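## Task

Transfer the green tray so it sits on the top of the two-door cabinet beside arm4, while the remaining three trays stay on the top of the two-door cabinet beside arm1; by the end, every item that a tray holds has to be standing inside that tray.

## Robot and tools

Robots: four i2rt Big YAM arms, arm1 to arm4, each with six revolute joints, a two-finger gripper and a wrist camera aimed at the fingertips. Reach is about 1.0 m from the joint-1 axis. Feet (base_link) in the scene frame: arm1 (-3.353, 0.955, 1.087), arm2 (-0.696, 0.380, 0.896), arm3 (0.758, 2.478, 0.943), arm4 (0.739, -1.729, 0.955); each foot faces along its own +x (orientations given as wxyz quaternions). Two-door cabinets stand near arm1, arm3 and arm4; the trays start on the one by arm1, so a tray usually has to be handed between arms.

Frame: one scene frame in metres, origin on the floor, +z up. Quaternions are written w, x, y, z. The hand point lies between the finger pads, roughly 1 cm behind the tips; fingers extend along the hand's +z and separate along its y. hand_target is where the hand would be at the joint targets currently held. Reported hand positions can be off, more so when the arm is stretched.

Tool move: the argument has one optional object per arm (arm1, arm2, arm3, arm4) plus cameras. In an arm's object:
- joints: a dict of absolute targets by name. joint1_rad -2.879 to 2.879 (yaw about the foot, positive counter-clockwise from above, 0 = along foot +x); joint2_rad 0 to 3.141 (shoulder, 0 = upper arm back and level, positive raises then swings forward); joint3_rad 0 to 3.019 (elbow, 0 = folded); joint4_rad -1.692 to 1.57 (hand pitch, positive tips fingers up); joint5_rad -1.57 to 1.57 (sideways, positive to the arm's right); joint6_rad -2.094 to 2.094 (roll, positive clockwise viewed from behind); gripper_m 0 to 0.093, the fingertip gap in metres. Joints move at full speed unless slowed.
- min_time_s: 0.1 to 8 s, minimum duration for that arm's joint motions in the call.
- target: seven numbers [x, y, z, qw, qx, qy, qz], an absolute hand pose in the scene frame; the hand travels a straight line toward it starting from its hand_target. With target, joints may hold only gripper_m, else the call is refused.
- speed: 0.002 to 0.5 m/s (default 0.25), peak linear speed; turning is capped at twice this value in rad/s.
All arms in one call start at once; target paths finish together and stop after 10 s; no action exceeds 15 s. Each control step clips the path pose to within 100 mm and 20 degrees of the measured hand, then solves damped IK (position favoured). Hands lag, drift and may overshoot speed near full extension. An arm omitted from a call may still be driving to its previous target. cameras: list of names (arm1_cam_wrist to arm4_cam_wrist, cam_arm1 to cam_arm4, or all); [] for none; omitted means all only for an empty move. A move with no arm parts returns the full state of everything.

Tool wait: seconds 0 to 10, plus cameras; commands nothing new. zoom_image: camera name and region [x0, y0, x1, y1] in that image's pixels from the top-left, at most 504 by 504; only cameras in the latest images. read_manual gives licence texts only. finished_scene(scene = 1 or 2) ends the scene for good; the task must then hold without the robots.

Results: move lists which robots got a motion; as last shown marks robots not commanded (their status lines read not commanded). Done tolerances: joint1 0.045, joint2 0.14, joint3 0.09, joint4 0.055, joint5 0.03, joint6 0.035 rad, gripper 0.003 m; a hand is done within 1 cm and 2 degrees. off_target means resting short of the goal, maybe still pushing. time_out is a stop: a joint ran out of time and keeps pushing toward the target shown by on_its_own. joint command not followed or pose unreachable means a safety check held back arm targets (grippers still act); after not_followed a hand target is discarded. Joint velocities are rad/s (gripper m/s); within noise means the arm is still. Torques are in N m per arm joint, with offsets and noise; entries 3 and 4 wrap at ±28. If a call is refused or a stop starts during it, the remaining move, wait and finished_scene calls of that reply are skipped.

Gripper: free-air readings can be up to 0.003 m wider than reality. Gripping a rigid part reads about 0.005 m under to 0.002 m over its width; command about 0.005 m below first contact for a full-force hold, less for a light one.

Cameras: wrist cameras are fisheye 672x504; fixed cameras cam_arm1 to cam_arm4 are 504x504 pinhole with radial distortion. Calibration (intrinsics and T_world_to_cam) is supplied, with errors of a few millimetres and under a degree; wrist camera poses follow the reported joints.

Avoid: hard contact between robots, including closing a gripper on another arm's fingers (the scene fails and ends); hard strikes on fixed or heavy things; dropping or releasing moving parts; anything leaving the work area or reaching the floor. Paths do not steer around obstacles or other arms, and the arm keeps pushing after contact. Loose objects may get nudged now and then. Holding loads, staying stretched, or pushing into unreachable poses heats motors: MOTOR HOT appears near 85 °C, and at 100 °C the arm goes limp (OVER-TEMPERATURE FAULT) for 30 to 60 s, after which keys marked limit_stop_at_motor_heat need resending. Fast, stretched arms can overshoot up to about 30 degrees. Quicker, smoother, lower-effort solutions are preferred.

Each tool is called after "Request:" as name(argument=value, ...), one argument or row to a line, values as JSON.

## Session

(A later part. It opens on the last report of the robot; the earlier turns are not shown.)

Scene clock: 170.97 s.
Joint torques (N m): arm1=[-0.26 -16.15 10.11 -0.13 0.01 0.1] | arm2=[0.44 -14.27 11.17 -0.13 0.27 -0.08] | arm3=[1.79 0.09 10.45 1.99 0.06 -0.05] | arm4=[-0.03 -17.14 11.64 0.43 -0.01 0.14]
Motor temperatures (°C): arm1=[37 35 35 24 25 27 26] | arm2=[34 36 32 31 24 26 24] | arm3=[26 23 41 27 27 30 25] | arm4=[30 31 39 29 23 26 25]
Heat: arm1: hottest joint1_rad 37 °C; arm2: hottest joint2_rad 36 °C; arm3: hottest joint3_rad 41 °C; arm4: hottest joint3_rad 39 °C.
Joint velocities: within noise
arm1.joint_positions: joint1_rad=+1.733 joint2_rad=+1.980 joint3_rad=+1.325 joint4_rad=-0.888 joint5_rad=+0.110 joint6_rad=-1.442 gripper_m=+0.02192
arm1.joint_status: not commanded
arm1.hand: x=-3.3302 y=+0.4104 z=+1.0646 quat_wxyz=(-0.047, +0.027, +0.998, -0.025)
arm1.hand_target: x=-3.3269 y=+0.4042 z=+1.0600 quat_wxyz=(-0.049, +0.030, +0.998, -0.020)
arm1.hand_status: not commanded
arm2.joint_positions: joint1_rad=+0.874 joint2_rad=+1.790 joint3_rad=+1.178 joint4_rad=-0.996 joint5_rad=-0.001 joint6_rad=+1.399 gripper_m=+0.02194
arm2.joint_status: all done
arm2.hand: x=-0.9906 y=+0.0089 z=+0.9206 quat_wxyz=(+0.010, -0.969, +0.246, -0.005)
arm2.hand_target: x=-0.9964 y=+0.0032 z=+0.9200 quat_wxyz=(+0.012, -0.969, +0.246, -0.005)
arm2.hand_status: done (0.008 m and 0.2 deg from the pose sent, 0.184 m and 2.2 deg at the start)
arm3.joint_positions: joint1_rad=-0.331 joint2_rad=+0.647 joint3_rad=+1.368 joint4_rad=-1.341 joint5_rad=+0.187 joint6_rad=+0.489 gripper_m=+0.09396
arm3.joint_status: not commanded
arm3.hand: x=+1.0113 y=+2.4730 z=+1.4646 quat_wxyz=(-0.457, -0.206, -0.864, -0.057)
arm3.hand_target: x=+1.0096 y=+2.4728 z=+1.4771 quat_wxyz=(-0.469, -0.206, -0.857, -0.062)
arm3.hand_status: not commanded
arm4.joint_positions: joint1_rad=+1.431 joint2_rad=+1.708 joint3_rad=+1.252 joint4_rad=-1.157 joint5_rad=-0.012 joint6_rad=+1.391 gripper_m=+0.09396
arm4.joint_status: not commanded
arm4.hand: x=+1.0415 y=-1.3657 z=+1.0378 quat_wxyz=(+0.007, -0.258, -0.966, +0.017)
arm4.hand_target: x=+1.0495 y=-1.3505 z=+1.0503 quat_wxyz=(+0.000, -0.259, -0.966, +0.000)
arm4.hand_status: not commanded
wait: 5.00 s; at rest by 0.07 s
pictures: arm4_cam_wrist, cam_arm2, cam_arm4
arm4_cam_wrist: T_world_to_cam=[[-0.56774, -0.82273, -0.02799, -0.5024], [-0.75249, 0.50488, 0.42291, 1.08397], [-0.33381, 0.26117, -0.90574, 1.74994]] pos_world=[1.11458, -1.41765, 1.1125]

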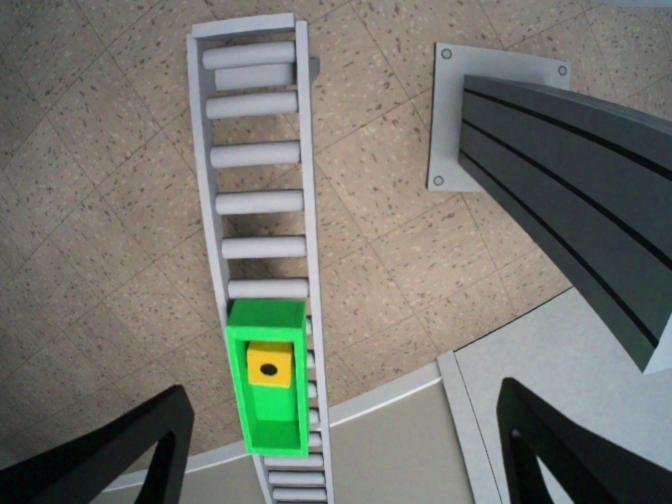

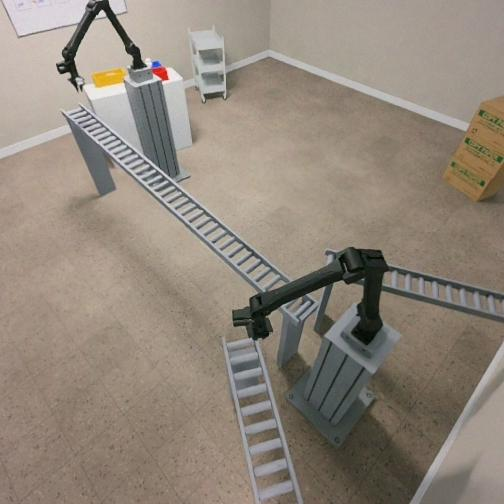

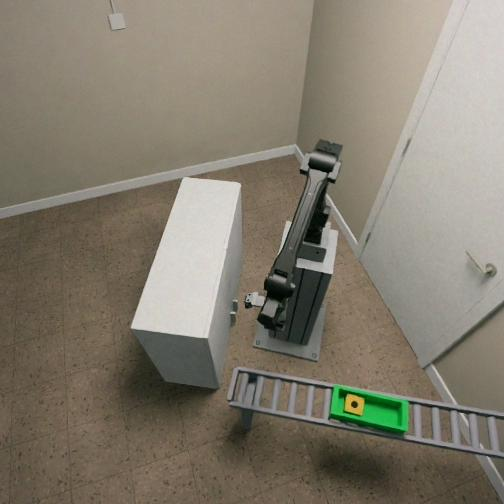

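Request:
wait(
  seconds=2.5,
  cameras=["cam_arm4", "arm4_cam_wrist"],
)

Request:
zoom_image(
  camera="arm4_cam_wrist",
  region=[130, 0, 380, 250],
)

Scene clock: 173.70 s.
Joint torques (N m): arm1=[-0.09 -16.32 10.11 -0.21 0 0.09] | arm2=[0.32 -14.33 11.18 -0.13 0.26 -0.09] | arm3=[1.61 -0.15 10.39 1.96 0.07 -0.05] | arm4=[-0.03 -17.03 11.64 0.42 -0.02 0.14]
Motor temperatures (°C): arm1=[37 35 35 24 25 27 26] | arm2=[34 36 32 31 24 26 24] | arm3=[26 23 41 27 27 30 25] | arm4=[30 31 39 29 23 26 25]
Heat: arm1: hottest joint1_rad 37 °C; arm2: hottest joint2_rad 36 °C; arm3: hottest joint3_rad 41 °C; arm4: hottest joint3_rad 39 °C.
Joint velocities: within noise
arm1.joint_positions: joint1_rad=+1.733 joint2_rad=+1.980 joint3_rad=+1.325 joint4_rad=-0.888 joint5_rad=+0.110 joint6_rad=-1.442 gripper_m=+0.02192
arm1.joint_status: not commanded
arm1.hand: x=-3.3302 y=+0.4104 z=+1.0646 quat_wxyz=(-0.047, +0.027, +0.998, -0.025)
arm1.hand_target: x=-3.3269 y=+0.4042 z=+1.0600 quat_wxyz=(-0.049, +0.030, +0.998, -0.020)
arm1.hand_status: not commanded
arm2.joint_positions: joint1_rad=+0.874 joint2_rad=+1.790 joint3_rad=+1.178 joint4_rad=-0.996 joint5_rad=-0.001 joint6_rad=+1.399 gripper_m=+0.02194
arm2.joint_status: all done
arm2.hand: x=-0.9906 y=+0.0089 z=+0.9206 quat_wxyz=(+0.010, -0.969, +0.246, -0.005)
arm2.hand_target: x=-0.9964 y=+0.0032 z=+0.9200 quat_wxyz=(+0.012, -0.969, +0.246, -0.005)
arm2.hand_status: done (0.008 m and 0.2 deg from the pose sent, 0.184 m and 2.2 deg at the start)
arm3.joint_positions: joint1_rad=-0.331 joint2_rad=+0.647 joint3_rad=+1.368 joint4_rad=-1.341 joint5_rad=+0.187 joint6_rad=+0.489 gripper_m=+0.09396
arm3.joint_status: not commanded
arm3.hand: x=+1.0113 y=+2.4730 z=+1.4646 quat_wxyz=(-0.457, -0.206, -0.864, -0.057)
arm3.hand_target: x=+1.0096 y=+2.4728 z=+1.4771 quat_wxyz=(-0.469, -0.206, -0.857, -0.062)
arm3.hand_status: not commanded
arm4.joint_positions: joint1_rad=+1.431 joint2_rad=+1.708 joint3_rad=+1.252 joint4_rad=-1.157 joint5_rad=-0.012 joint6_rad=+1.391 gripper_m=+0.09396
arm4.joint_status: not commanded
arm4.hand: x=+1.0415 y=-1.3657 z=+1.0378 quat_wxyz=(+0.007, -0.258, -0.966, +0.017)
arm4.hand_target: x=+1.0495 y=-1.3505 z=+1.0503 quat_wxyz=(+0.000, -0.259, -0.966, +0.000)
arm4.hand_status: not commanded
wait: 2.50 s; at rest by 0.03 s
pictures: arm4_cam_wrist, cam_arm4
arm4_cam_wrist: T_world_to_cam=[[-0.56774, -0.82273, -0.02799, -0.5024], [-0.75249, 0.50488, 0.42291, 1.08397], [-0.33381, 0.26117, -0.90574, 1.74994]] pos_world=[1.11458, -1.41765, 1.1125]

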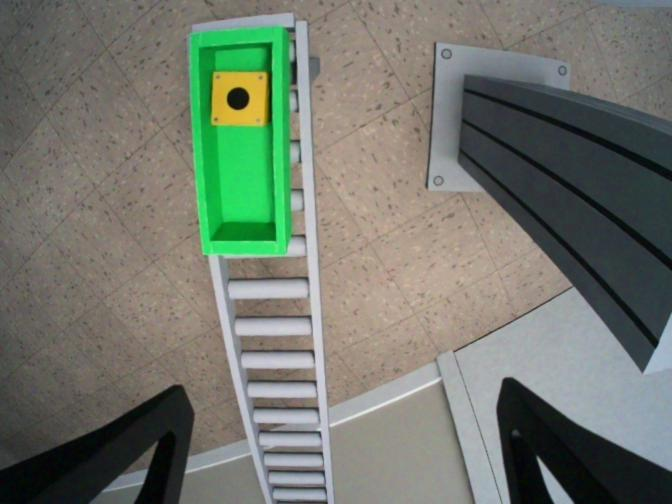

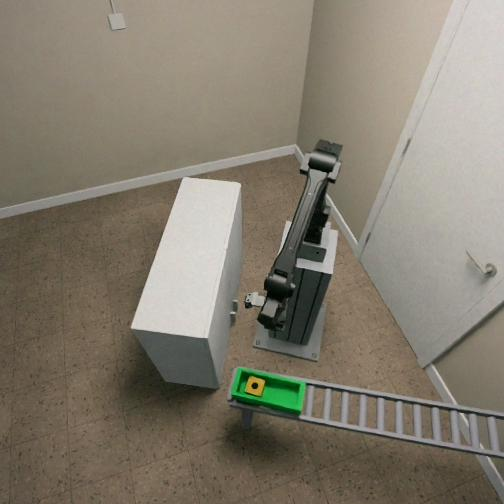

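Scaled by 2.016 from the camera's image (finer frame: 960x720).

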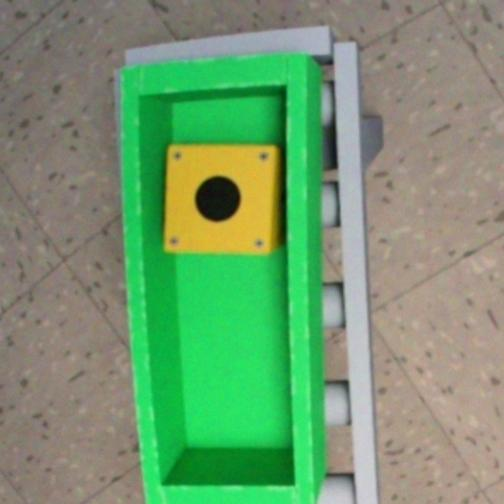

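Request:
move(
  arm4={"target": [1.103, -1.283, 0.75, 0, 0.3073, 0.9516, 0], "speed": 0.2, "joints": {"gripper_m": 0.06}},
  cameras=["cam_arm4", "arm4_cam_wrist"],
)

Request:
zoom_image(
  camera="arm4_cam_wrist",
  region=[100, 0, 500, 504],
)

Scene clock: 177.67 s.
Joint torques (N m): arm1=[0.09 -16.15 10.11 -0.23 -0.01 0.08] | arm2=[0.38 -14.33 11.14 -0.09 0.27 -0.08] | arm3=[1.85 -0.26 10.47 1.87 0.05 -0.05] | arm4=[0.09 -23 7.71 0.8 0 0.16]
Motor temperatures (°C): arm1=[37 35 35 24 25 27 26] | arm2=[34 36 32 31 24 26 24] | arm3=[26 23 41 27 27 30 25] | arm4=[30 31 39 29 23 26 25]
Heat: arm1: hottest joint1_rad 37 °C; arm2: hottest joint2_rad 36 °C; arm3: hottest joint3_rad 41 °C; arm4: hottest joint3_rad 39 °C.
move: arm4 off_target
Joint velocities: within noise
arm1, arm2, arm3: as last shown
arm4.joint_positions: joint1_rad=+1.440 joint2_rad=+2.369 joint3_rad=+1.435 joint4_rad=-0.669 joint5_rad=-0.013 joint6_rad=+1.500 gripper_m=+0.06010
arm4.joint_status: all done
arm4.hand: x=+1.0972 y=-1.2978 z=+0.7490 quat_wxyz=(+0.004, -0.306, -0.952, +0.013)
arm4.hand_target: x=+1.1027 y=-1.2833 z=+0.7503 quat_wxyz=(+0.000, -0.307, -0.952, +0.000)
arm4.hand_status: off_target (0.016 m and 1.6 deg from the pose sent, 0.306 m and 6.2 deg at the start)
pictures: arm4_cam_wrist, cam_arm4
arm4_cam_wrist: T_world_to_cam=[[-0.64598, -0.76242, -0.03782, -0.25145], [-0.70259, 0.57446, 0.41995, 1.25156], [-0.29845, 0.29785, -0.90676, 1.49886]] pos_world=[1.16424, -1.35711, 0.82401]

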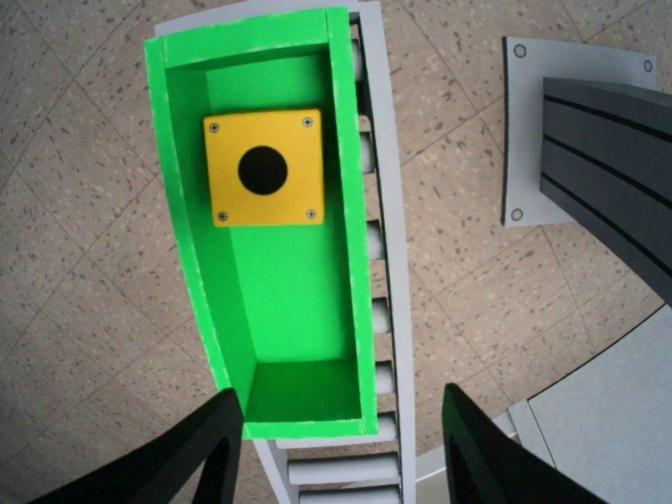

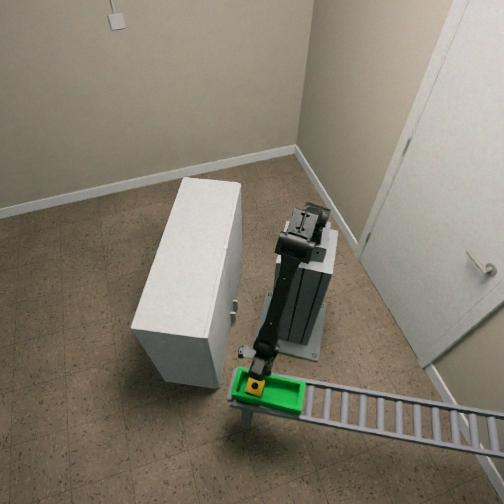

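Scaled by 1.000.

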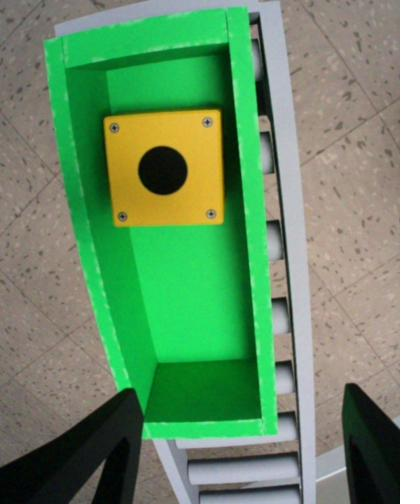

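Request:
move(
  arm4={"target": [1.084, -1.275, 0.665, 0, 0.3032, 0.9529, 0], "speed": 0.15, "joints": {"gripper_m": 0.045}},
)

Request:
move(
  arm4={"target": [1.084, -1.276, 0.592, 0, 0.3032, 0.9529, 0], "speed": 0.08},
  cameras=["cam_arm4", "arm4_cam_wrist"],
)

Scene clock: 180.40 s.
Joint torques (N m): arm1=[-0.38 -16.38 10.06 -0.14 0.01 0.08] | arm2=[0.5 -14.27 11.18 -0.12 0.26 -0.09] | arm3=[1.85 -0.5 10.55 2.02 0.04 -0.07] | arm4=[-0.15 -23.65 6.45 0.83 0.01 0.18]
Motor temperatures (°C): arm1=[37 35 35 24 25 27 26] | arm2=[34 36 33 31 24 26 24] | arm3=[26 23 41 27 27 30 25] | arm4=[30 31 39 29 23 26 25]
Heat: arm1: hottest joint1_rad 37 °C; arm2: hottest joint2_rad 36 °C; arm3: hottest joint3_rad 41 °C; arm4: hottest joint3_rad 39 °C.
move: arm4 off_target
Joint velocities: within noise
arm1, arm2, arm3: as last shown
arm4.joint_positions: joint1_rad=+1.481 joint2_rad=+2.545 joint3_rad=+1.495 joint4_rad=-0.549 joint5_rad=-0.013 joint6_rad=+1.528 gripper_m=+0.04509
arm4.joint_status: all done
arm4.hand: x=+1.0785 y=-1.2870 z=+0.6653 quat_wxyz=(+0.003, -0.300, -0.954, +0.012)
arm4.hand_target: x=+1.0839 y=-1.2752 z=+0.6653 quat_wxyz=(+0.000, -0.303, -0.953, +0.000)
arm4.hand_status: off_target (0.013 m and 1.4 deg from the pose sent, 0.088 m and 1.6 deg at the start)
pictures: none

Scene clock: 182.13 s.
Joint torques (N m): arm1=[0.62 -16.26 10.07 -0.2 -0.01 0.11] | arm2=[0.44 -14.39 11.14 -0.12 0.26 -0.09] | arm3=[1.73 -0.26 10.41 2.02 0.05 -0.06] | arm4=[-0.09 -23.12 5.94 0.9 0.01 0.17]
Motor temperatures (°C): arm1=[37 35 35 24 25 27 26] | arm2=[34 36 33 31 24 26 24] | arm3=[26 23 41 27 27 30 25] | arm4=[30 31 38 29 23 26 25]
Heat: arm1: hottest joint1_rad 37 °C; arm2: hottest joint2_rad 36 °C; arm3: hottest joint3_rad 41 °C; arm4: hottest joint3_rad 38 °C.
move: arm4 done
Joint velocities: within noise
arm1, arm2, arm3: as last shown
arm4.joint_positions: joint1_rad=+1.481 joint2_rad=+2.703 joint3_rad=+1.598 joint4_rad=-0.485 joint5_rad=-0.013 joint6_rad=+1.529 gripper_m=+0.04509
arm4.joint_status: not commanded
arm4.hand: x=+1.0820 y=-1.2841 z=+0.5981 quat_wxyz=(+0.002, -0.300, -0.954, +0.007)
arm4.hand_target: x=+1.0838 y=-1.2762 z=+0.5922 quat_wxyz=(+0.000, -0.303, -0.953, +0.000)
arm4.hand_status: done (0.010 m and 0.9 deg from the pose sent, 0.074 m and 1.4 deg at the start)
pictures: arm4_cam_wrist, cam_arm4
arm4_cam_wrist: T_world_to_cam=[[-0.63702, -0.76921, -0.05026, -0.26748], [-0.71248, 0.56264, 0.4193, 1.29227], [-0.29425, 0.30291, -0.90646, 1.35506]] pos_world=[1.14906, -1.3433, 0.67301]

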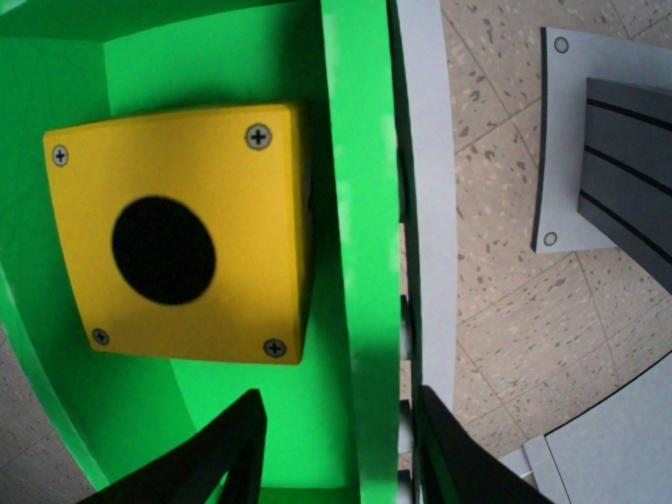

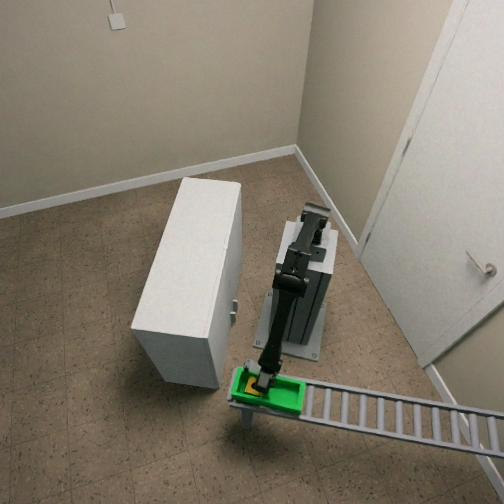

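Request:
move(
  arm4={"target": [1.079, -1.284, 0.590, 0, 0.3032, 0.9529, 0], "speed": 0.08},
)

Request:
move(
  arm4={"joints": {"gripper_m": 0.02}},
)

Request:
move(
  arm4={"joints": {"gripper_m": 0.004}},
  cameras=["cam_arm4", "arm4_cam_wrist"],
)

Scene clock: 184.73 s.
Joint torques (N m): arm1=[-0.32 -16.38 10.11 -0.12 0.01 0.09] | arm2=[0.44 -14.45 11.15 -0.13 0.27 -0.08] | arm3=[1.73 -0.44 10.47 1.89 0.06 -0.05] | arm4=[-0.32 -23.71 3.28 1.02 0.02 0.15]
Motor temperatures (°C): arm1=[37 35 35 24 25 27 26] | arm2=[34 36 33 31 24 26 24] | arm3=[26 23 41 27 27 30 24] | arm4=[30 31 38 29 23 26 25]
Heat: arm1: hottest joint1_rad 37 °C; arm2: hottest joint2_rad 36 °C; arm3: hottest joint3_rad 41 °C; arm4: hottest joint3_rad 38 °C.
move: arm4 off_target
Joint velocities: within noise
arm1, arm2, arm3: as last shown
arm4.joint_positions: joint1_rad=+1.481 joint2_rad=+2.703 joint3_rad=+1.598 joint4_rad=-0.461 joint5_rad=-0.013 joint6_rad=+1.529 gripper_m=+0.04509
arm4.joint_status: not commanded
arm4.hand: x=+1.0855 y=-1.2794 z=+0.5980 quat_wxyz=(-0.002, -0.300, -0.954, -0.004)
arm4.hand_target: x=+1.0790 y=-1.2841 z=+0.5901 quat_wxyz=(+0.000, -0.303, -0.953, +0.000)
arm4.hand_status: off_target (0.011 m and 0.6 deg from the pose sent, 0.009 m and 0.9 deg at the start)
pictures: none

Scene clock: 185.33 s.
Joint torques (N m): arm1=[-0.09 -16.5 10.02 -0.12 0 0.12] | arm2=[0.5 -14.39 11.17 -0.12 0.26 -0.09] | arm3=[2.02 -0.32 10.45 2 0.05 -0.07] | arm4=[-0.26 -23.47 4.53 1.02 0.02 0.16]
Motor temperatures (°C): arm1=[37 35 35 24 25 27 26] | arm2=[34 36 33 31 24 26 24] | arm3=[26 23 41 27 27 30 24] | arm4=[29 31 38 29 23 26 25]
Heat: arm1: hottest joint1_rad 37 °C; arm2: hottest joint2_rad 36 °C; arm3: hottest joint3_rad 41 °C; arm4: hottest joint3_rad 38 °C.
move: arm4 done
Joint velocities: within noise
arm1, arm2, arm3: as last shown
arm4.joint_positions: joint1_rad=+1.481 joint2_rad=+2.703 joint3_rad=+1.581 joint4_rad=-0.461 joint5_rad=-0.013 joint6_rad=+1.529 gripper_m=+0.02020
arm4.joint_status: all done
arm4.hand: x=+1.0795 y=-1.2875 z=+0.5950 quat_wxyz=(+0.001, -0.300, -0.954, +0.004)
arm4.hand_target: x=+1.0790 y=-1.2840 z=+0.5902 quat_wxyz=(+0.000, -0.303, -0.953, +0.000)
arm4.hand_status: not commanded
pictures: none

Scene clock: 185.87 s.
Joint torques (N m): arm1=[-0.15 -16.09 10.02 -0.2 0.02 0.09] | arm2=[0.44 -14.33 11.15 -0.09 0.27 -0.09] | arm3=[1.9 -0.56 10.54 1.94 0.07 -0.05] | arm4=[-0.21 -23.47 4.66 1.14 -0.03 0.17]
Motor temperatures (°C): arm1=[37 35 35 24 25 27 26] | arm2=[34 36 33 31 24 26 24] | arm3=[26 23 41 27 27 30 24] | arm4=[29 32 38 29 23 26 25]
Heat: arm1: hottest joint1_rad 37 °C; arm2: hottest joint2_rad 36 °C; arm3: hottest joint3_rad 41 °C; arm4: hottest joint3_rad 38 °C.
move: arm4 off_target
Joint velocities: within noise
arm1, arm2, arm3: as last shown
arm4.joint_positions: joint1_rad=+1.481 joint2_rad=+2.703 joint3_rad=+1.580 joint4_rad=-0.466 joint5_rad=-0.011 joint6_rad=+1.527 gripper_m=+0.01081
arm4.joint_status: gripper_m off_target (ended at +0.01083, target +0.00400)
arm4.hand: x=+1.0784 y=-1.2892 z=+0.5947 quat_wxyz=(+0.001, -0.299, -0.954, +0.007)
arm4.hand_target: x=+1.0790 y=-1.2841 z=+0.5902 quat_wxyz=(+0.000, -0.303, -0.953, +0.000)
arm4.hand_status: not commanded
pictures: arm4_cam_wrist, cam_arm4
arm4_cam_wrist: T_world_to_cam=[[-0.63551, -0.77043, -0.05067, -0.27688], [-0.714, 0.56145, 0.41831, 1.29466], [-0.29383, 0.30202, -0.90689, 1.35122]] pos_world=[1.14546, -1.3483, 0.66981]

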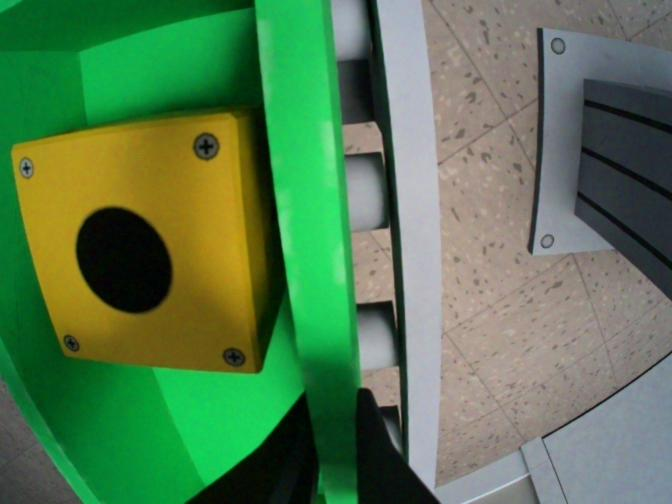

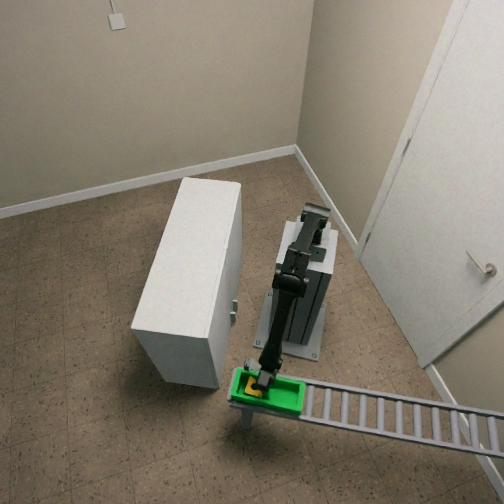

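Request:
move(
  arm4={"target": [1.079, -1.284, 1.03, 0, 0.3032, 0.9529, 0], "speed": 0.15},
  cameras=["cam_arm4"],
)

Scene clock: 190.30 s.
Joint torques (N m): arm1=[-0.09 -16.38 10.07 -0.12 0.01 0.08] | arm2=[0.44 -14.39 11.18 -0.06 0.26 -0.08] | arm3=[1.61 -0.03 10.47 1.96 0.06 -0.05] | arm4=[-1.2 -24.64 13.35 0.08 0.24 0.1]
Motor temperatures (°C): arm1=[37 35 35 24 25 27 26] | arm2=[34 36 33 31 24 26 23] | arm3=[26 23 41 27 27 30 24] | arm4=[29 32 37 29 23 25 26]
Heat: arm1: hottest joint1_rad 37 °C; arm2: hottest joint2_rad 36 °C; arm3: hottest joint3_rad 41 °C; arm4: hottest joint3_rad 37 °C.
move: arm4 off_target
Joint velocities: within noise
arm1, arm2, arm3: as last shown
arm4.joint_positions: joint1_rad=+1.482 joint2_rad=+1.930 joint3_rad=+1.432 joint4_rad=-1.174 joint5_rad=-0.018 joint6_rad=+1.524 gripper_m=+0.01080
arm4.joint_status: not commanded
arm4.hand: x=+1.0563 y=-1.3058 z=+0.9894 quat_wxyz=(+0.018, -0.298, -0.953, +0.045)
arm4.hand_target: x=+1.0773 y=-1.2863 z=+1.0308 quat_wxyz=(+0.000, -0.303, -0.953, +0.000)
arm4.hand_status: off_target (0.051 m and 5.6 deg from the pose sent, 0.435 m and 0.9 deg at the start)

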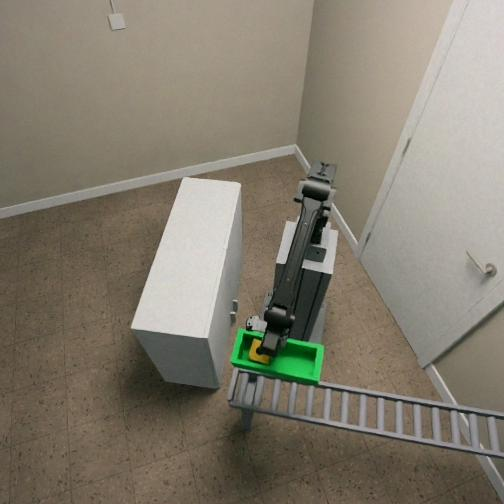

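Request:
move(
  arm4={"joints": {"joint1_rad": 0.207, "joint6_rad": 1.684, "joint2_rad": 1.80}, "min_time_s": 4},
  cameras=["cam_arm4", "arm4_cam_wrist"],
)

Request:
zoom_image(
  camera="cam_arm4",
  region=[110, 130, 360, 380],
)

Scene clock: 195.33 s.
Joint torques (N m): arm1=[0.32 -16.21 10.24 -0.2 0.02 0.1] | arm2=[0.44 -14.33 11.15 -0.09 0.26 -0.1] | arm3=[1.73 -0.21 10.47 1.94 0.08 -0.06] | arm4=[0.26 -25.35 13.85 0.31 0.16 0.15]
Motor temperatures (°C): arm1=[37 35 35 24 25 27 26] | arm2=[34 36 33 30 24 26 23] | arm3=[26 23 41 27 27 30 24] | arm4=[29 32 37 29 23 25 26]
Heat: arm1: hottest joint1_rad 37 °C; arm2: hottest joint2_rad 36 °C; arm3: hottest joint3_rad 41 °C; arm4: hottest joint3_rad 37 °C.
move: arm4 done
Joint velocities: within noise
arm1.joint_positions: joint1_rad=+1.733 joint2_rad=+1.980 joint3_rad=+1.325 joint4_rad=-0.888 joint5_rad=+0.110 joint6_rad=-1.442 gripper_m=+0.02192
arm1.joint_status: not commanded
arm1.hand: x=-3.3302 y=+0.4104 z=+1.0646 quat_wxyz=(-0.047, +0.027, +0.998, -0.025)
arm1.hand_target: x=-3.3269 y=+0.4042 z=+1.0600 quat_wxyz=(-0.049, +0.030, +0.998, -0.020)
arm1.hand_status: not commanded
arm2.joint_positions: joint1_rad=+0.874 joint2_rad=+1.790 joint3_rad=+1.178 joint4_rad=-0.996 joint5_rad=-0.001 joint6_rad=+1.399 gripper_m=+0.02194
arm2.joint_status: not commanded
arm2.hand: x=-0.9906 y=+0.0089 z=+0.9206 quat_wxyz=(+0.010, -0.969, +0.246, -0.005)
arm2.hand_target: x=-0.9964 y=+0.0032 z=+0.9200 quat_wxyz=(+0.012, -0.969, +0.246, -0.005)
arm2.hand_status: not commanded
arm3.joint_positions: joint1_rad=-0.331 joint2_rad=+0.647 joint3_rad=+1.368 joint4_rad=-1.341 joint5_rad=+0.187 joint6_rad=+0.489 gripper_m=+0.09396
arm3.joint_status: not commanded
arm3.hand: x=+1.0113 y=+2.4730 z=+1.4646 quat_wxyz=(-0.457, -0.206, -0.864, -0.057)
arm3.hand_target: x=+1.0096 y=+2.4728 z=+1.4771 quat_wxyz=(-0.469, -0.206, -0.857, -0.062)
arm3.hand_status: not commanded
arm4.joint_positions: joint1_rad=+0.200 joint2_rad=+1.854 joint3_rad=+1.432 joint4_rad=-1.176 joint5_rad=-0.016 joint6_rad=+1.673 gripper_m=+0.01079
arm4.joint_status: all done
arm4.hand: x=+1.2383 y=-1.9155 z=+1.0338 quat_wxyz=(+0.010, -0.851, -0.525, -0.002)
arm4.hand_target: x=+1.2632 y=-1.9210 z=+1.0866 quat_wxyz=(-0.036, -0.850, -0.524, -0.037)
arm4.hand_status: not commanded
pictures: arm4_cam_wrist, cam_arm4
arm4_cam_wrist: T_world_to_cam=[[-0.85314, 0.51933, -0.04953, 2.10326], [0.45012, 0.78077, 0.43334, 0.53985], [0.26372, 0.34741, -0.89987, 1.37483]] pos_world=[1.18881, -1.99141, 1.10739]

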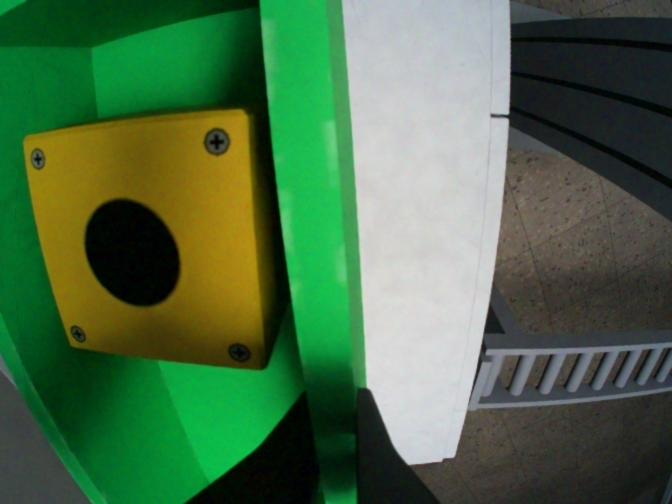

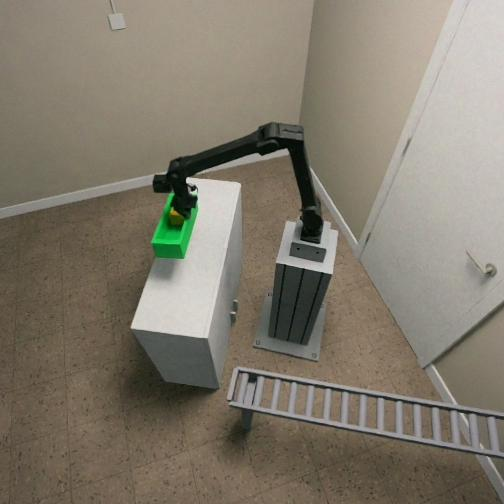

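Scaled by 2.016 from the camera's image (finer frame: 720x720).

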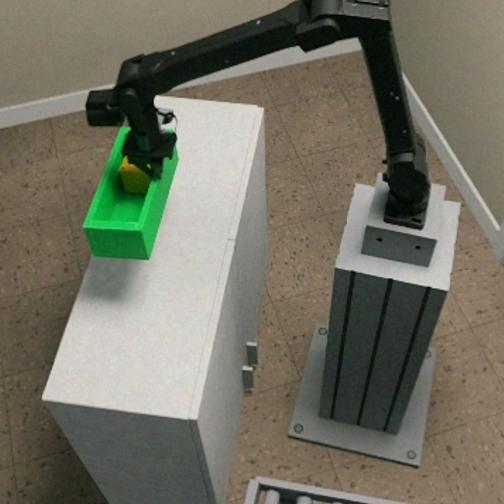

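Request:
move(
  arm4={"target": [1.230, -1.905, 1.00, 0.036, 0.850, 0.524, 0.037], "speed": 0.12},
  cameras=["cam_arm4", "arm4_cam_wrist"],
)

Request:
zoom_image(
  camera="cam_arm4",
  region=[110, 150, 310, 350],
)

Scene clock: 198.17 s.
Joint torques (N m): arm1=[0.03 -16.32 10.14 -0.1 0 0.11] | arm2=[0.21 -14.51 11.19 -0.1 0.25 -0.08] | arm3=[1.44 -0.15 10.48 1.95 0.04 -0.04] | arm4=[0.15 -22.3 8.62 1.36 0.16 0.15]
Motor temperatures (°C): arm1=[37 35 35 24 25 27 26] | arm2=[34 36 33 30 24 26 23] | arm3=[26 23 41 27 27 30 24] | arm4=[29 32 37 29 23 25 26]
Heat: arm1: hottest joint1_rad 37 °C; arm2: hottest joint2_rad 36 °C; arm3: hottest joint3_rad 41 °C; arm4: hottest joint3_rad 37 °C.
move: arm4 off_target
Joint velocities: within noise
arm1, arm2, arm3: as last shown
arm4.joint_positions: joint1_rad=+0.206 joint2_rad=+1.837 joint3_rad=+1.239 joint4_rad=-0.953 joint5_rad=-0.016 joint6_rad=+1.678 gripper_m=+0.01079
arm4.joint_status: not commanded
arm4.hand: x=+1.2149 y=-1.9033 z=+0.9775 quat_wxyz=(-0.009, -0.850, -0.526, -0.017)
arm4.hand_target: x=+1.2295 y=-1.9047 z=+1.0002 quat_wxyz=(-0.036, -0.850, -0.524, -0.037)
arm4.hand_status: off_target (0.027 m and 3.9 deg from the pose sent, 0.036 m and 6.6 deg at the start)
pictures: arm4_cam_wrist, cam_arm4
arm4_cam_wrist: T_world_to_cam=[[-0.85054, 0.51717, -0.09545, 2.11188], [0.43007, 0.78846, 0.43974, 0.59802], [0.30268, 0.33297, -0.89304, 1.2446]] pos_world=[1.16235, -1.97812, 1.05009]

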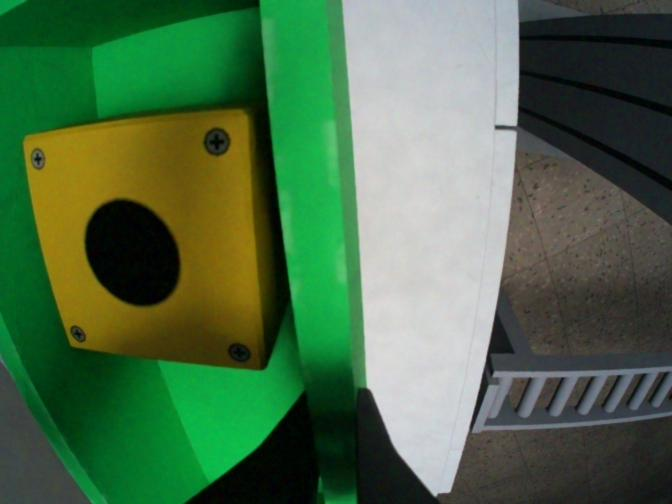

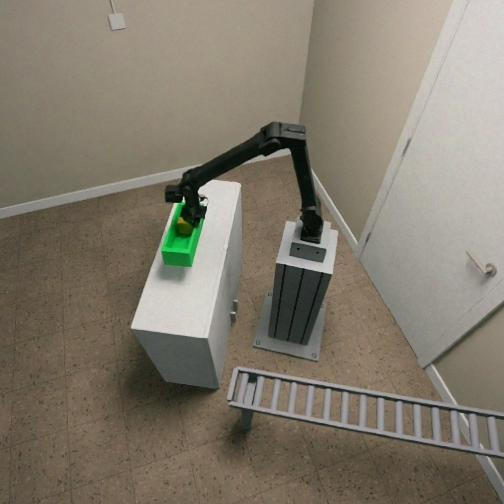

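Scaled by 2.520 from the camera's image (finer frame: 720x720).

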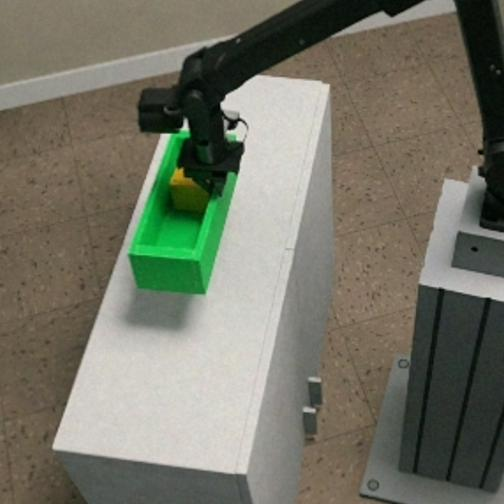

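Request:
move(
  arm4={"target": [1.197, -1.888, 0.945, 0.030, 0.850, 0.524, 0.032], "speed": 0.1},
  cameras=["cam_arm4", "arm4_cam_wrist"],
)

Request:
zoom_image(
  camera="cam_arm4",
  region=[110, 150, 310, 350],
)

Scene clock: 200.23 s.
Joint torques (N m): arm1=[-0.32 -16.32 10.14 -0.14 0.01 0.11] | arm2=[0.38 -14.33 11.12 -0.12 0.27 -0.09] | arm3=[1.49 -0.38 10.54 1.94 0.06 -0.07] | arm4=[0.32 -19.84 7.57 1.37 0.21 0.15]
Motor temperatures (°C): arm1=[37 35 35 24 25 27 26] | arm2=[34 36 33 30 24 26 23] | arm3=[26 23 41 27 27 30 24] | arm4=[29 32 37 29 23 25 26]
Heat: arm1: hottest joint1_rad 37 °C; arm2: hottest joint2_rad 36 °C; arm3: hottest joint3_rad 41 °C; arm4: hottest joint3_rad 37 °C.
move: arm4 off_target
Joint velocities: within noise
arm1, arm2, arm3: as last shown
arm4.joint_positions: joint1_rad=+0.216 joint2_rad=+1.837 joint3_rad=+1.085 joint4_rad=-0.799 joint5_rad=-0.016 joint6_rad=+1.689 gripper_m=+0.01079
arm4.joint_status: not commanded
arm4.hand: x=+1.1826 y=-1.8861 z=+0.9309 quat_wxyz=(-0.008, -0.850, -0.526, -0.017)
arm4.hand_target: x=+1.1968 y=-1.8878 z=+0.9453 quat_wxyz=(-0.030, -0.850, -0.524, -0.032)
arm4.hand_status: off_target (0.020 m and 3.0 deg from the pose sent, 0.040 m and 3.0 deg at the start)
pictures: arm4_cam_wrist, cam_arm4
arm4_cam_wrist: T_world_to_cam=[[-0.85058, 0.51722, -0.09488, 2.07063], [0.43028, 0.7883, 0.43982, 0.61819], [0.30228, 0.33327, -0.89306, 1.20811]] pos_world=[1.13005, -1.96092, 1.00349]

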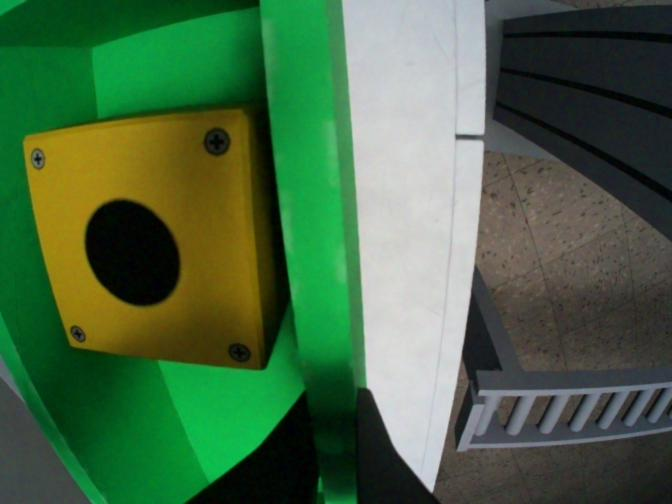

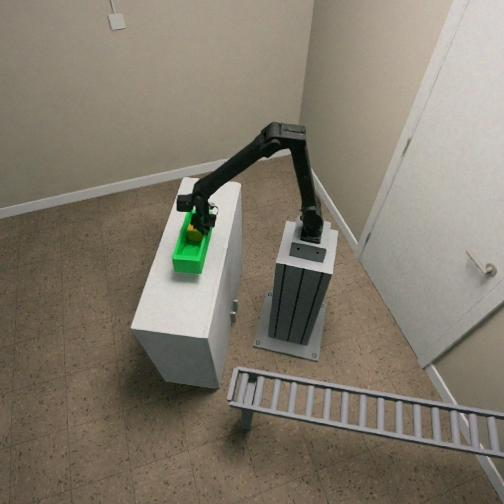

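Scaled by 2.520 from the camera's image (finer frame: 720x720).

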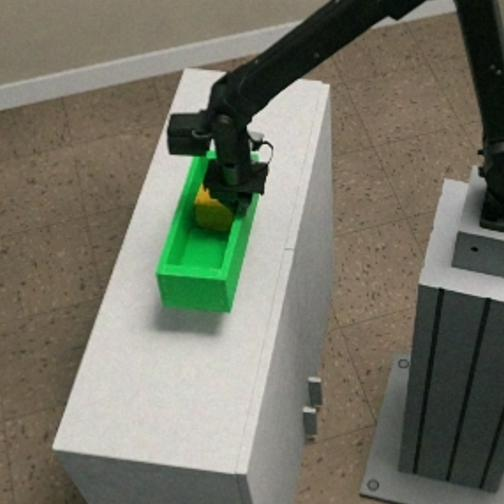

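Request:
move(
  arm4={"target": [1.197, -1.888, 0.920, 0.030, 0.850, 0.524, 0.032], "speed": 0.06},
)

Request:
move(
  arm4={"target": [1.197, -1.888, 0.900, 0.030, 0.850, 0.524, 0.032], "speed": 0.06},
  cameras=["cam_arm4"],
)

Request:
zoom_image(
  camera="cam_arm4",
  region=[110, 150, 310, 350],
)

Scene clock: 201.73 s.
Joint torques (N m): arm1=[0.03 -16.38 10.15 -0.18 0.01 0.08] | arm2=[0.26 -14.45 11.17 -0.12 0.27 -0.08] | arm3=[1.79 -0.5 10.5 2 0.06 -0.05] | arm4=[0.38 -20.19 7.24 1.35 0.22 0.16]
Motor temperatures (°C): arm1=[37 35 35 24 25 27 26] | arm2=[34 36 34 30 24 26 23] | arm3=[26 23 41 27 27 30 24] | arm4=[29 32 37 29 23 25 26]
Heat: arm1: hottest joint1_rad 37 °C; arm2: hottest joint2_rad 36 °C; arm3: hottest joint3_rad 41 °C; arm4: hottest joint3_rad 37 °C.
move: arm4 off_target
Joint velocities: within noise
arm1, arm2, arm3: as last shown
arm4.joint_positions: joint1_rad=+0.216 joint2_rad=+1.885 joint3_rad=+1.067 joint4_rad=-0.737 joint5_rad=-0.016 joint6_rad=+1.689 gripper_m=+0.01079
arm4.joint_status: not commanded
arm4.hand: x=+1.1812 y=-1.8856 z=+0.9050 quat_wxyz=(-0.007, -0.850, -0.526, -0.016)
arm4.hand_target: x=+1.1967 y=-1.8878 z=+0.9202 quat_wxyz=(-0.030, -0.850, -0.524, -0.032)
arm4.hand_status: off_target (0.022 m and 3.2 deg from the pose sent, 0.018 m and 3.1 deg at the start)
pictures: none

Scene clock: 202.97 s.
Joint torques (N m): arm1=[0.26 -16.26 10.09 -0.14 0 0.1] | arm2=[0.44 -14.39 11.15 -0.12 0.27 -0.08] | arm3=[2.08 -0.38 10.52 2 0.07 -0.07] | arm4=[0.26 -20.25 6.84 1.35 0.21 0.16]
Motor temperatures (°C): arm1=[37 35 35 24 25 27 26] | arm2=[34 36 34 30 24 26 23] | arm3=[26 23 41 27 27 30 24] | arm4=[29 32 37 29 23 25 26]
Heat: arm1: hottest joint1_rad 37 °C; arm2: hottest joint2_rad 36 °C; arm3: hottest joint3_rad 41 °C; arm4: hottest joint3_rad 37 °C.
move: arm4 off_target
Joint velocities: within noise
arm1, arm2, arm3: as last shown
arm4.joint_positions: joint1_rad=+0.216 joint2_rad=+1.922 joint3_rad=+1.058 joint4_rad=-0.688 joint5_rad=-0.016 joint6_rad=+1.689 gripper_m=+0.01079
arm4.joint_status: not commanded
arm4.hand: x=+1.1814 y=-1.8857 z=+0.8863 quat_wxyz=(-0.008, -0.850, -0.526, -0.017)
arm4.hand_target: x=+1.1967 y=-1.8878 z=+0.9002 quat_wxyz=(-0.030, -0.850, -0.524, -0.032)
arm4.hand_status: off_target (0.021 m and 3.0 deg from the pose sent, 0.017 m and 3.2 deg at the start)

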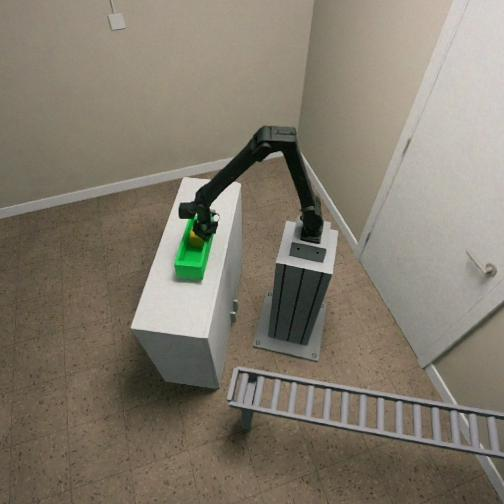

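Scaled by 2.520 from the camera's image (finer frame: 720x720).

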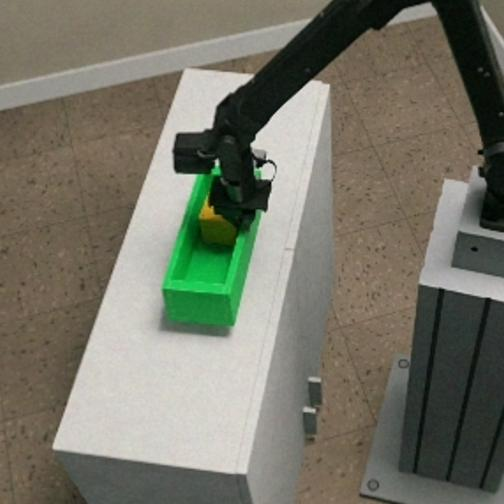

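Request:
move(
  arm4={"target": [1.197, -1.888, 0.887, 0.030, 0.850, 0.524, 0.032], "speed": 0.05},
)

Request:
move(
  arm4={"target": [1.197, -1.888, 0.876, 0.030, 0.850, 0.524, 0.032], "speed": 0.05},
)

Request:
move(
  arm4={"target": [1.197, -1.888, 0.866, 0.030, 0.850, 0.524, 0.032], "speed": 0.05},
  cameras=["cam_arm4"],
)

Request:
zoom_image(
  camera="cam_arm4",
  region=[150, 200, 250, 300],
)

Scene clock: 204.43 s.
Joint torques (N m): arm1=[-0.38 -15.97 10.06 -0.23 0 0.1] | arm2=[0.44 -14.27 11.19 -0.09 0.27 -0.08] | arm3=[1.85 -0.5 10.51 2.03 0.06 -0.05] | arm4=[0.38 -20.31 6.26 1.42 0.21 0.16]
Motor temperatures (°C): arm1=[37 35 35 24 25 27 26] | arm2=[34 36 34 30 24 26 23] | arm3=[26 23 41 27 27 30 24] | arm4=[29 32 37 29 23 25 26]
Heat: arm1: hottest joint1_rad 37 °C; arm2: hottest joint2_rad 36 °C; arm3: hottest joint3_rad 41 °C; arm4: hottest joint3_rad 37 °C.
move: arm4 off_target
Joint velocities: within noise
arm1, arm2, arm3: as last shown
arm4.joint_positions: joint1_rad=+0.216 joint2_rad=+1.946 joint3_rad=+1.058 joint4_rad=-0.657 joint5_rad=-0.016 joint6_rad=+1.689 gripper_m=+0.01079
arm4.joint_status: not commanded
arm4.hand: x=+1.1839 y=-1.8866 z=+0.8755 quat_wxyz=(-0.011, -0.850, -0.526, -0.019)
arm4.hand_target: x=+1.1968 y=-1.8878 z=+0.8872 quat_wxyz=(-0.030, -0.850, -0.524, -0.032)
arm4.hand_status: off_target (0.017 m and 2.7 deg from the pose sent, 0.016 m and 3.0 deg at the start)
pictures: none

Scene clock: 205.40 s.
Joint torques (N m): arm1=[-0.03 -16.09 10.09 -0.14 0.01 0.09] | arm2=[0.38 -14.45 11.15 -0.12 0.28 -0.08] | arm3=[1.61 -0.32 10.52 2.03 0.07 -0.06] | arm4=[0.26 -19.43 6.17 1.51 0.08 0.11]
Motor temperatures (°C): arm1=[37 35 35 24 25 27 26] | arm2=[34 36 34 30 24 26 23] | arm3=[26 23 41 27 27 30 24] | arm4=[29 32 37 29 23 25 26]
Heat: arm1: hottest joint1_rad 37 °C; arm2: hottest joint2_rad 36 °C; arm3: hottest joint3_rad 41 °C; arm4: hottest joint3_rad 37 °C.
move: arm4 off_target
Joint velocities: within noise
arm1, arm2, arm3: as last shown
arm4.joint_positions: joint1_rad=+0.217 joint2_rad=+1.960 joint3_rad=+1.055 joint4_rad=-0.635 joint5_rad=-0.012 joint6_rad=+1.692 gripper_m=+0.01079
arm4.joint_status: not commanded
arm4.hand: x=+1.1844 y=-1.8872 z=+0.8687 quat_wxyz=(-0.014, -0.851, -0.524, -0.019)
arm4.hand_target: x=+1.1969 y=-1.8879 z=+0.8762 quat_wxyz=(-0.030, -0.850, -0.524, -0.032)
arm4.hand_status: off_target (0.015 m and 2.4 deg from the pose sent, 0.013 m and 2.7 deg at the start)
pictures: none

Scene clock: 206.37 s.
Joint torques (N m): arm1=[-0.32 -16.15 10.15 -0.23 -0.02 0.1] | arm2=[0.32 -14.33 11.14 -0.14 0.26 -0.08] | arm3=[1.73 -0.03 10.5 1.95 0.05 -0.04] | arm4=[0.09 -18.43 5.94 1.85 -0.11 0.07]
Motor temperatures (°C): arm1=[37 35 35 24 25 27 26] | arm2=[34 36 34 30 24 26 23] | arm3=[26 23 41 27 27 30 24] | arm4=[29 32 36 29 23 25 26]
Heat: arm1: hottest joint1_rad 37 °C; arm2: hottest joint2_rad 36 °C; arm3: hottest joint3_rad 41 °C; arm4: hottest joint3_rad 36 °C.
move: arm4 off_target
Joint velocities: within noise
arm1, arm2, arm3: as last shown
arm4.joint_positions: joint1_rad=+0.219 joint2_rad=+1.970 joint3_rad=+1.055 joint4_rad=-0.617 joint5_rad=-0.008 joint6_rad=+1.698 gripper_m=+0.01079
arm4.joint_status: not commanded
arm4.hand: x=+1.1864 y=-1.8878 z=+0.8642 quat_wxyz=(-0.018, -0.852, -0.523, -0.020)
arm4.hand_target: x=+1.1969 y=-1.8879 z=+0.8662 quat_wxyz=(-0.030, -0.850, -0.524, -0.032)
arm4.hand_status: off_target (0.011 m and 2.0 deg from the pose sent, 0.013 m and 2.4 deg at the start)

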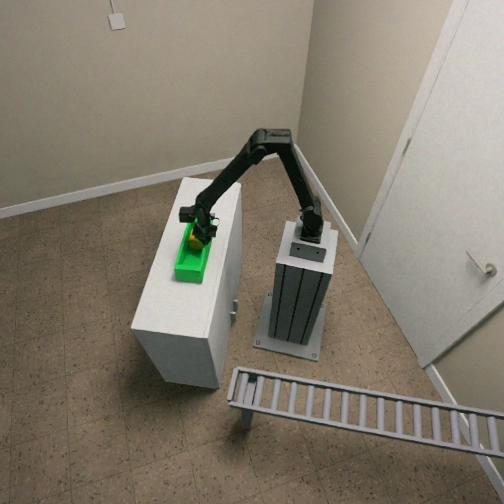

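Scaled by 5.040 from the camera's image (finer frame: 720x720).

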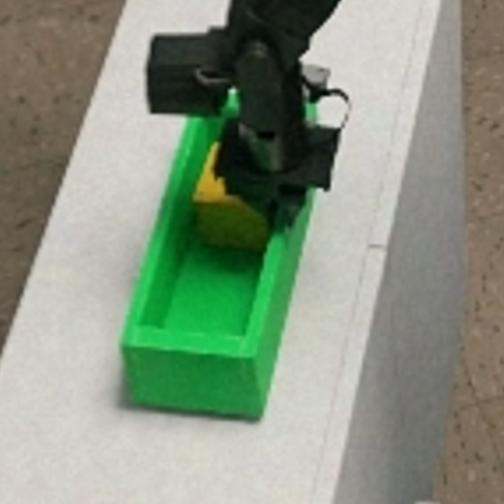

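Request:
move(
  arm4={"target": [1.197, -1.888, 0.857, 0.030, 0.850, 0.524, 0.032], "speed": 0.05},
)

Request:
move(
  arm4={"joints": {"gripper_m": 0.014}},
)

Request:
move(
  arm4={"joints": {"gripper_m": 0.03}},
  cameras=["cam_arm4", "arm4_cam_wrist"],
)

Request:
zoom_image(
  camera="cam_arm4",
  region=[150, 200, 250, 300],
)

Scene clock: 207.83 s.
Joint torques (N m): arm1=[-0.09 -16.09 10.04 -0.21 0.01 0.09] | arm2=[0.38 -14.45 11.15 -0.09 0.26 -0.09] | arm3=[1.73 0.03 10.51 2 0.06 -0.05] | arm4=[-0.03 -18.26 5.72 1.81 -0.12 0.05]
Motor temperatures (°C): arm1=[37 35 35 24 25 27 26] | arm2=[34 36 34 30 24 26 23] | arm3=[26 23 41 27 27 30 24] | arm4=[29 32 36 29 23 25 26]
Heat: arm1: hottest joint1_rad 37 °C; arm2: hottest joint2_rad 36 °C; arm3: hottest joint3_rad 41 °C; arm4: hottest joint3_rad 36 °C.
move: arm4 done
Joint velocities: within noise
arm1.joint_positions: joint1_rad=+1.733 joint2_rad=+1.980 joint3_rad=+1.325 joint4_rad=-0.888 joint5_rad=+0.110 joint6_rad=-1.442 gripper_m=+0.02192
arm1.joint_status: not commanded
arm1.hand: x=-3.3302 y=+0.4104 z=+1.0646 quat_wxyz=(-0.047, +0.027, +0.998, -0.025)
arm1.hand_target: x=-3.3269 y=+0.4042 z=+1.0600 quat_wxyz=(-0.049, +0.030, +0.998, -0.020)
arm1.hand_status: not commanded
arm2.joint_positions: joint1_rad=+0.874 joint2_rad=+1.790 joint3_rad=+1.178 joint4_rad=-0.996 joint5_rad=-0.001 joint6_rad=+1.399 gripper_m=+0.02194
arm2.joint_status: not commanded
arm2.hand: x=-0.9906 y=+0.0089 z=+0.9206 quat_wxyz=(+0.010, -0.969, +0.246, -0.005)
arm2.hand_target: x=-0.9964 y=+0.0032 z=+0.9200 quat_wxyz=(+0.012, -0.969, +0.246, -0.005)
arm2.hand_status: not commanded
arm3.joint_positions: joint1_rad=-0.331 joint2_rad=+0.647 joint3_rad=+1.368 joint4_rad=-1.341 joint5_rad=+0.187 joint6_rad=+0.489 gripper_m=+0.09396
arm3.joint_status: not commanded
arm3.hand: x=+1.0113 y=+2.4730 z=+1.4646 quat_wxyz=(-0.457, -0.206, -0.864, -0.057)
arm3.hand_target: x=+1.0096 y=+2.4728 z=+1.4771 quat_wxyz=(-0.469, -0.206, -0.857, -0.062)
arm3.hand_status: not commanded
arm4.joint_positions: joint1_rad=+0.221 joint2_rad=+1.986 joint3_rad=+1.055 joint4_rad=-0.594 joint5_rad=-0.008 joint6_rad=+1.700 gripper_m=+0.01078
arm4.joint_status: not commanded
arm4.hand: x=+1.1890 y=-1.8874 z=+0.8575 quat_wxyz=(-0.021, -0.852, -0.523, -0.022)
arm4.hand_target: x=+1.1970 y=-1.8879 z=+0.8572 quat_wxyz=(-0.030, -0.850, -0.524, -0.032)
arm4.hand_status: done (0.008 m and 1.5 deg from the pose sent, 0.013 m and 2.0 deg at the start)
pictures: none

Scene clock: 208.37 s.
Joint torques (N m): arm1=[0.21 -16.38 10.17 -0.17 0.01 0.09] | arm2=[0.38 -14.39 11.18 -0.08 0.27 -0.09] | arm3=[1.96 0.09 10.47 1.98 0.05 -0.05] | arm4=[-0.03 -18.32 5.76 1.43 -0.02 0.05]
Motor temperatures (°C): arm1=[37 35 35 24 25 27 26] | arm2=[34 36 34 30 24 26 23] | arm3=[26 23 41 27 27 30 24] | arm4=[29 32 36 29 23 25 26]
Heat: arm1: hottest joint1_rad 37 °C; arm2: hottest joint2_rad 36 °C; arm3: hottest joint3_rad 41 °C; arm4: hottest joint3_rad 36 °C.
move: arm4 done
Joint velocities: within noise
arm1, arm2, arm3: as last shown
arm4.joint_positions: joint1_rad=+0.221 joint2_rad=+1.986 joint3_rad=+1.055 joint4_rad=-0.586 joint5_rad=-0.010 joint6_rad=+1.700 gripper_m=+0.01392
arm4.joint_status: all done
arm4.hand: x=+1.1910 y=-1.8878 z=+0.8577 quat_wxyz=(-0.024, -0.852, -0.523, -0.025)
arm4.hand_target: x=+1.1970 y=-1.8879 z=+0.8573 quat_wxyz=(-0.030, -0.850, -0.524, -0.032)
arm4.hand_status: not commanded
pictures: none

Scene clock: 208.90 s.
Joint torques (N m): arm1=[0.03 -16.38 10.18 -0.17 -0.01 0.1] | arm2=[0.44 -14.45 11.18 -0.08 0.27 -0.08] | arm3=[1.9 -0.32 10.62 2.06 0.06 -0.05] | arm4=[-0.09 -18.43 5.78 1.16 -0.03 0.05]
Motor temperatures (°C): arm1=[37 35 35 24 25 27 26] | arm2=[34 36 34 30 24 26 23] | arm3=[26 23 41 27 27 30 24] | arm4=[29 32 36 29 23 25 26]
Heat: arm1: hottest joint1_rad 37 °C; arm2: hottest joint2_rad 36 °C; arm3: hottest joint3_rad 41 °C; arm4: hottest joint3_rad 36 °C.
move: arm4 done
Joint velocities: within noise
arm1, arm2, arm3: as last shown
arm4.joint_positions: joint1_rad=+0.221 joint2_rad=+1.986 joint3_rad=+1.055 joint4_rad=-0.578 joint5_rad=-0.010 joint6_rad=+1.700 gripper_m=+0.02982
arm4.joint_status: all done
arm4.hand: x=+1.1928 y=-1.8884 z=+0.8578 quat_wxyz=(-0.027, -0.852, -0.523, -0.028)
arm4.hand_target: x=+1.1970 y=-1.8879 z=+0.8573 quat_wxyz=(-0.030, -0.850, -0.524, -0.032)
arm4.hand_status: not commanded
pictures: arm4_cam_wrist, cam_arm4
arm4_cam_wrist: T_world_to_cam=[[-0.84248, 0.52103, -0.13698, 2.10719], [0.41926, 0.79377, 0.44062, 0.67055], [0.33831, 0.31379, -0.88718, 1.05572]] pos_world=[1.13697, -1.96144, 0.92979]

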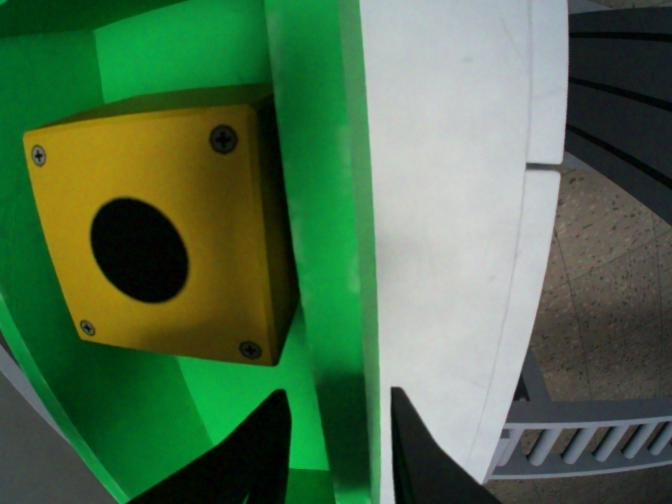

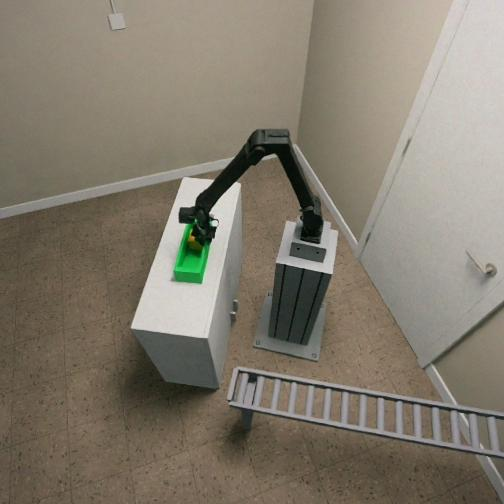

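Scaled by 5.040 from the camera's image (finer frame: 720x720).

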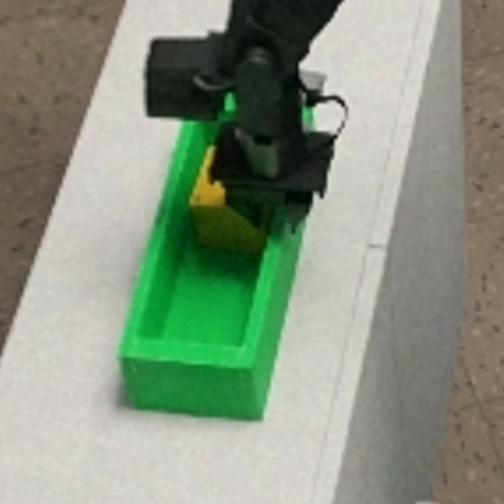

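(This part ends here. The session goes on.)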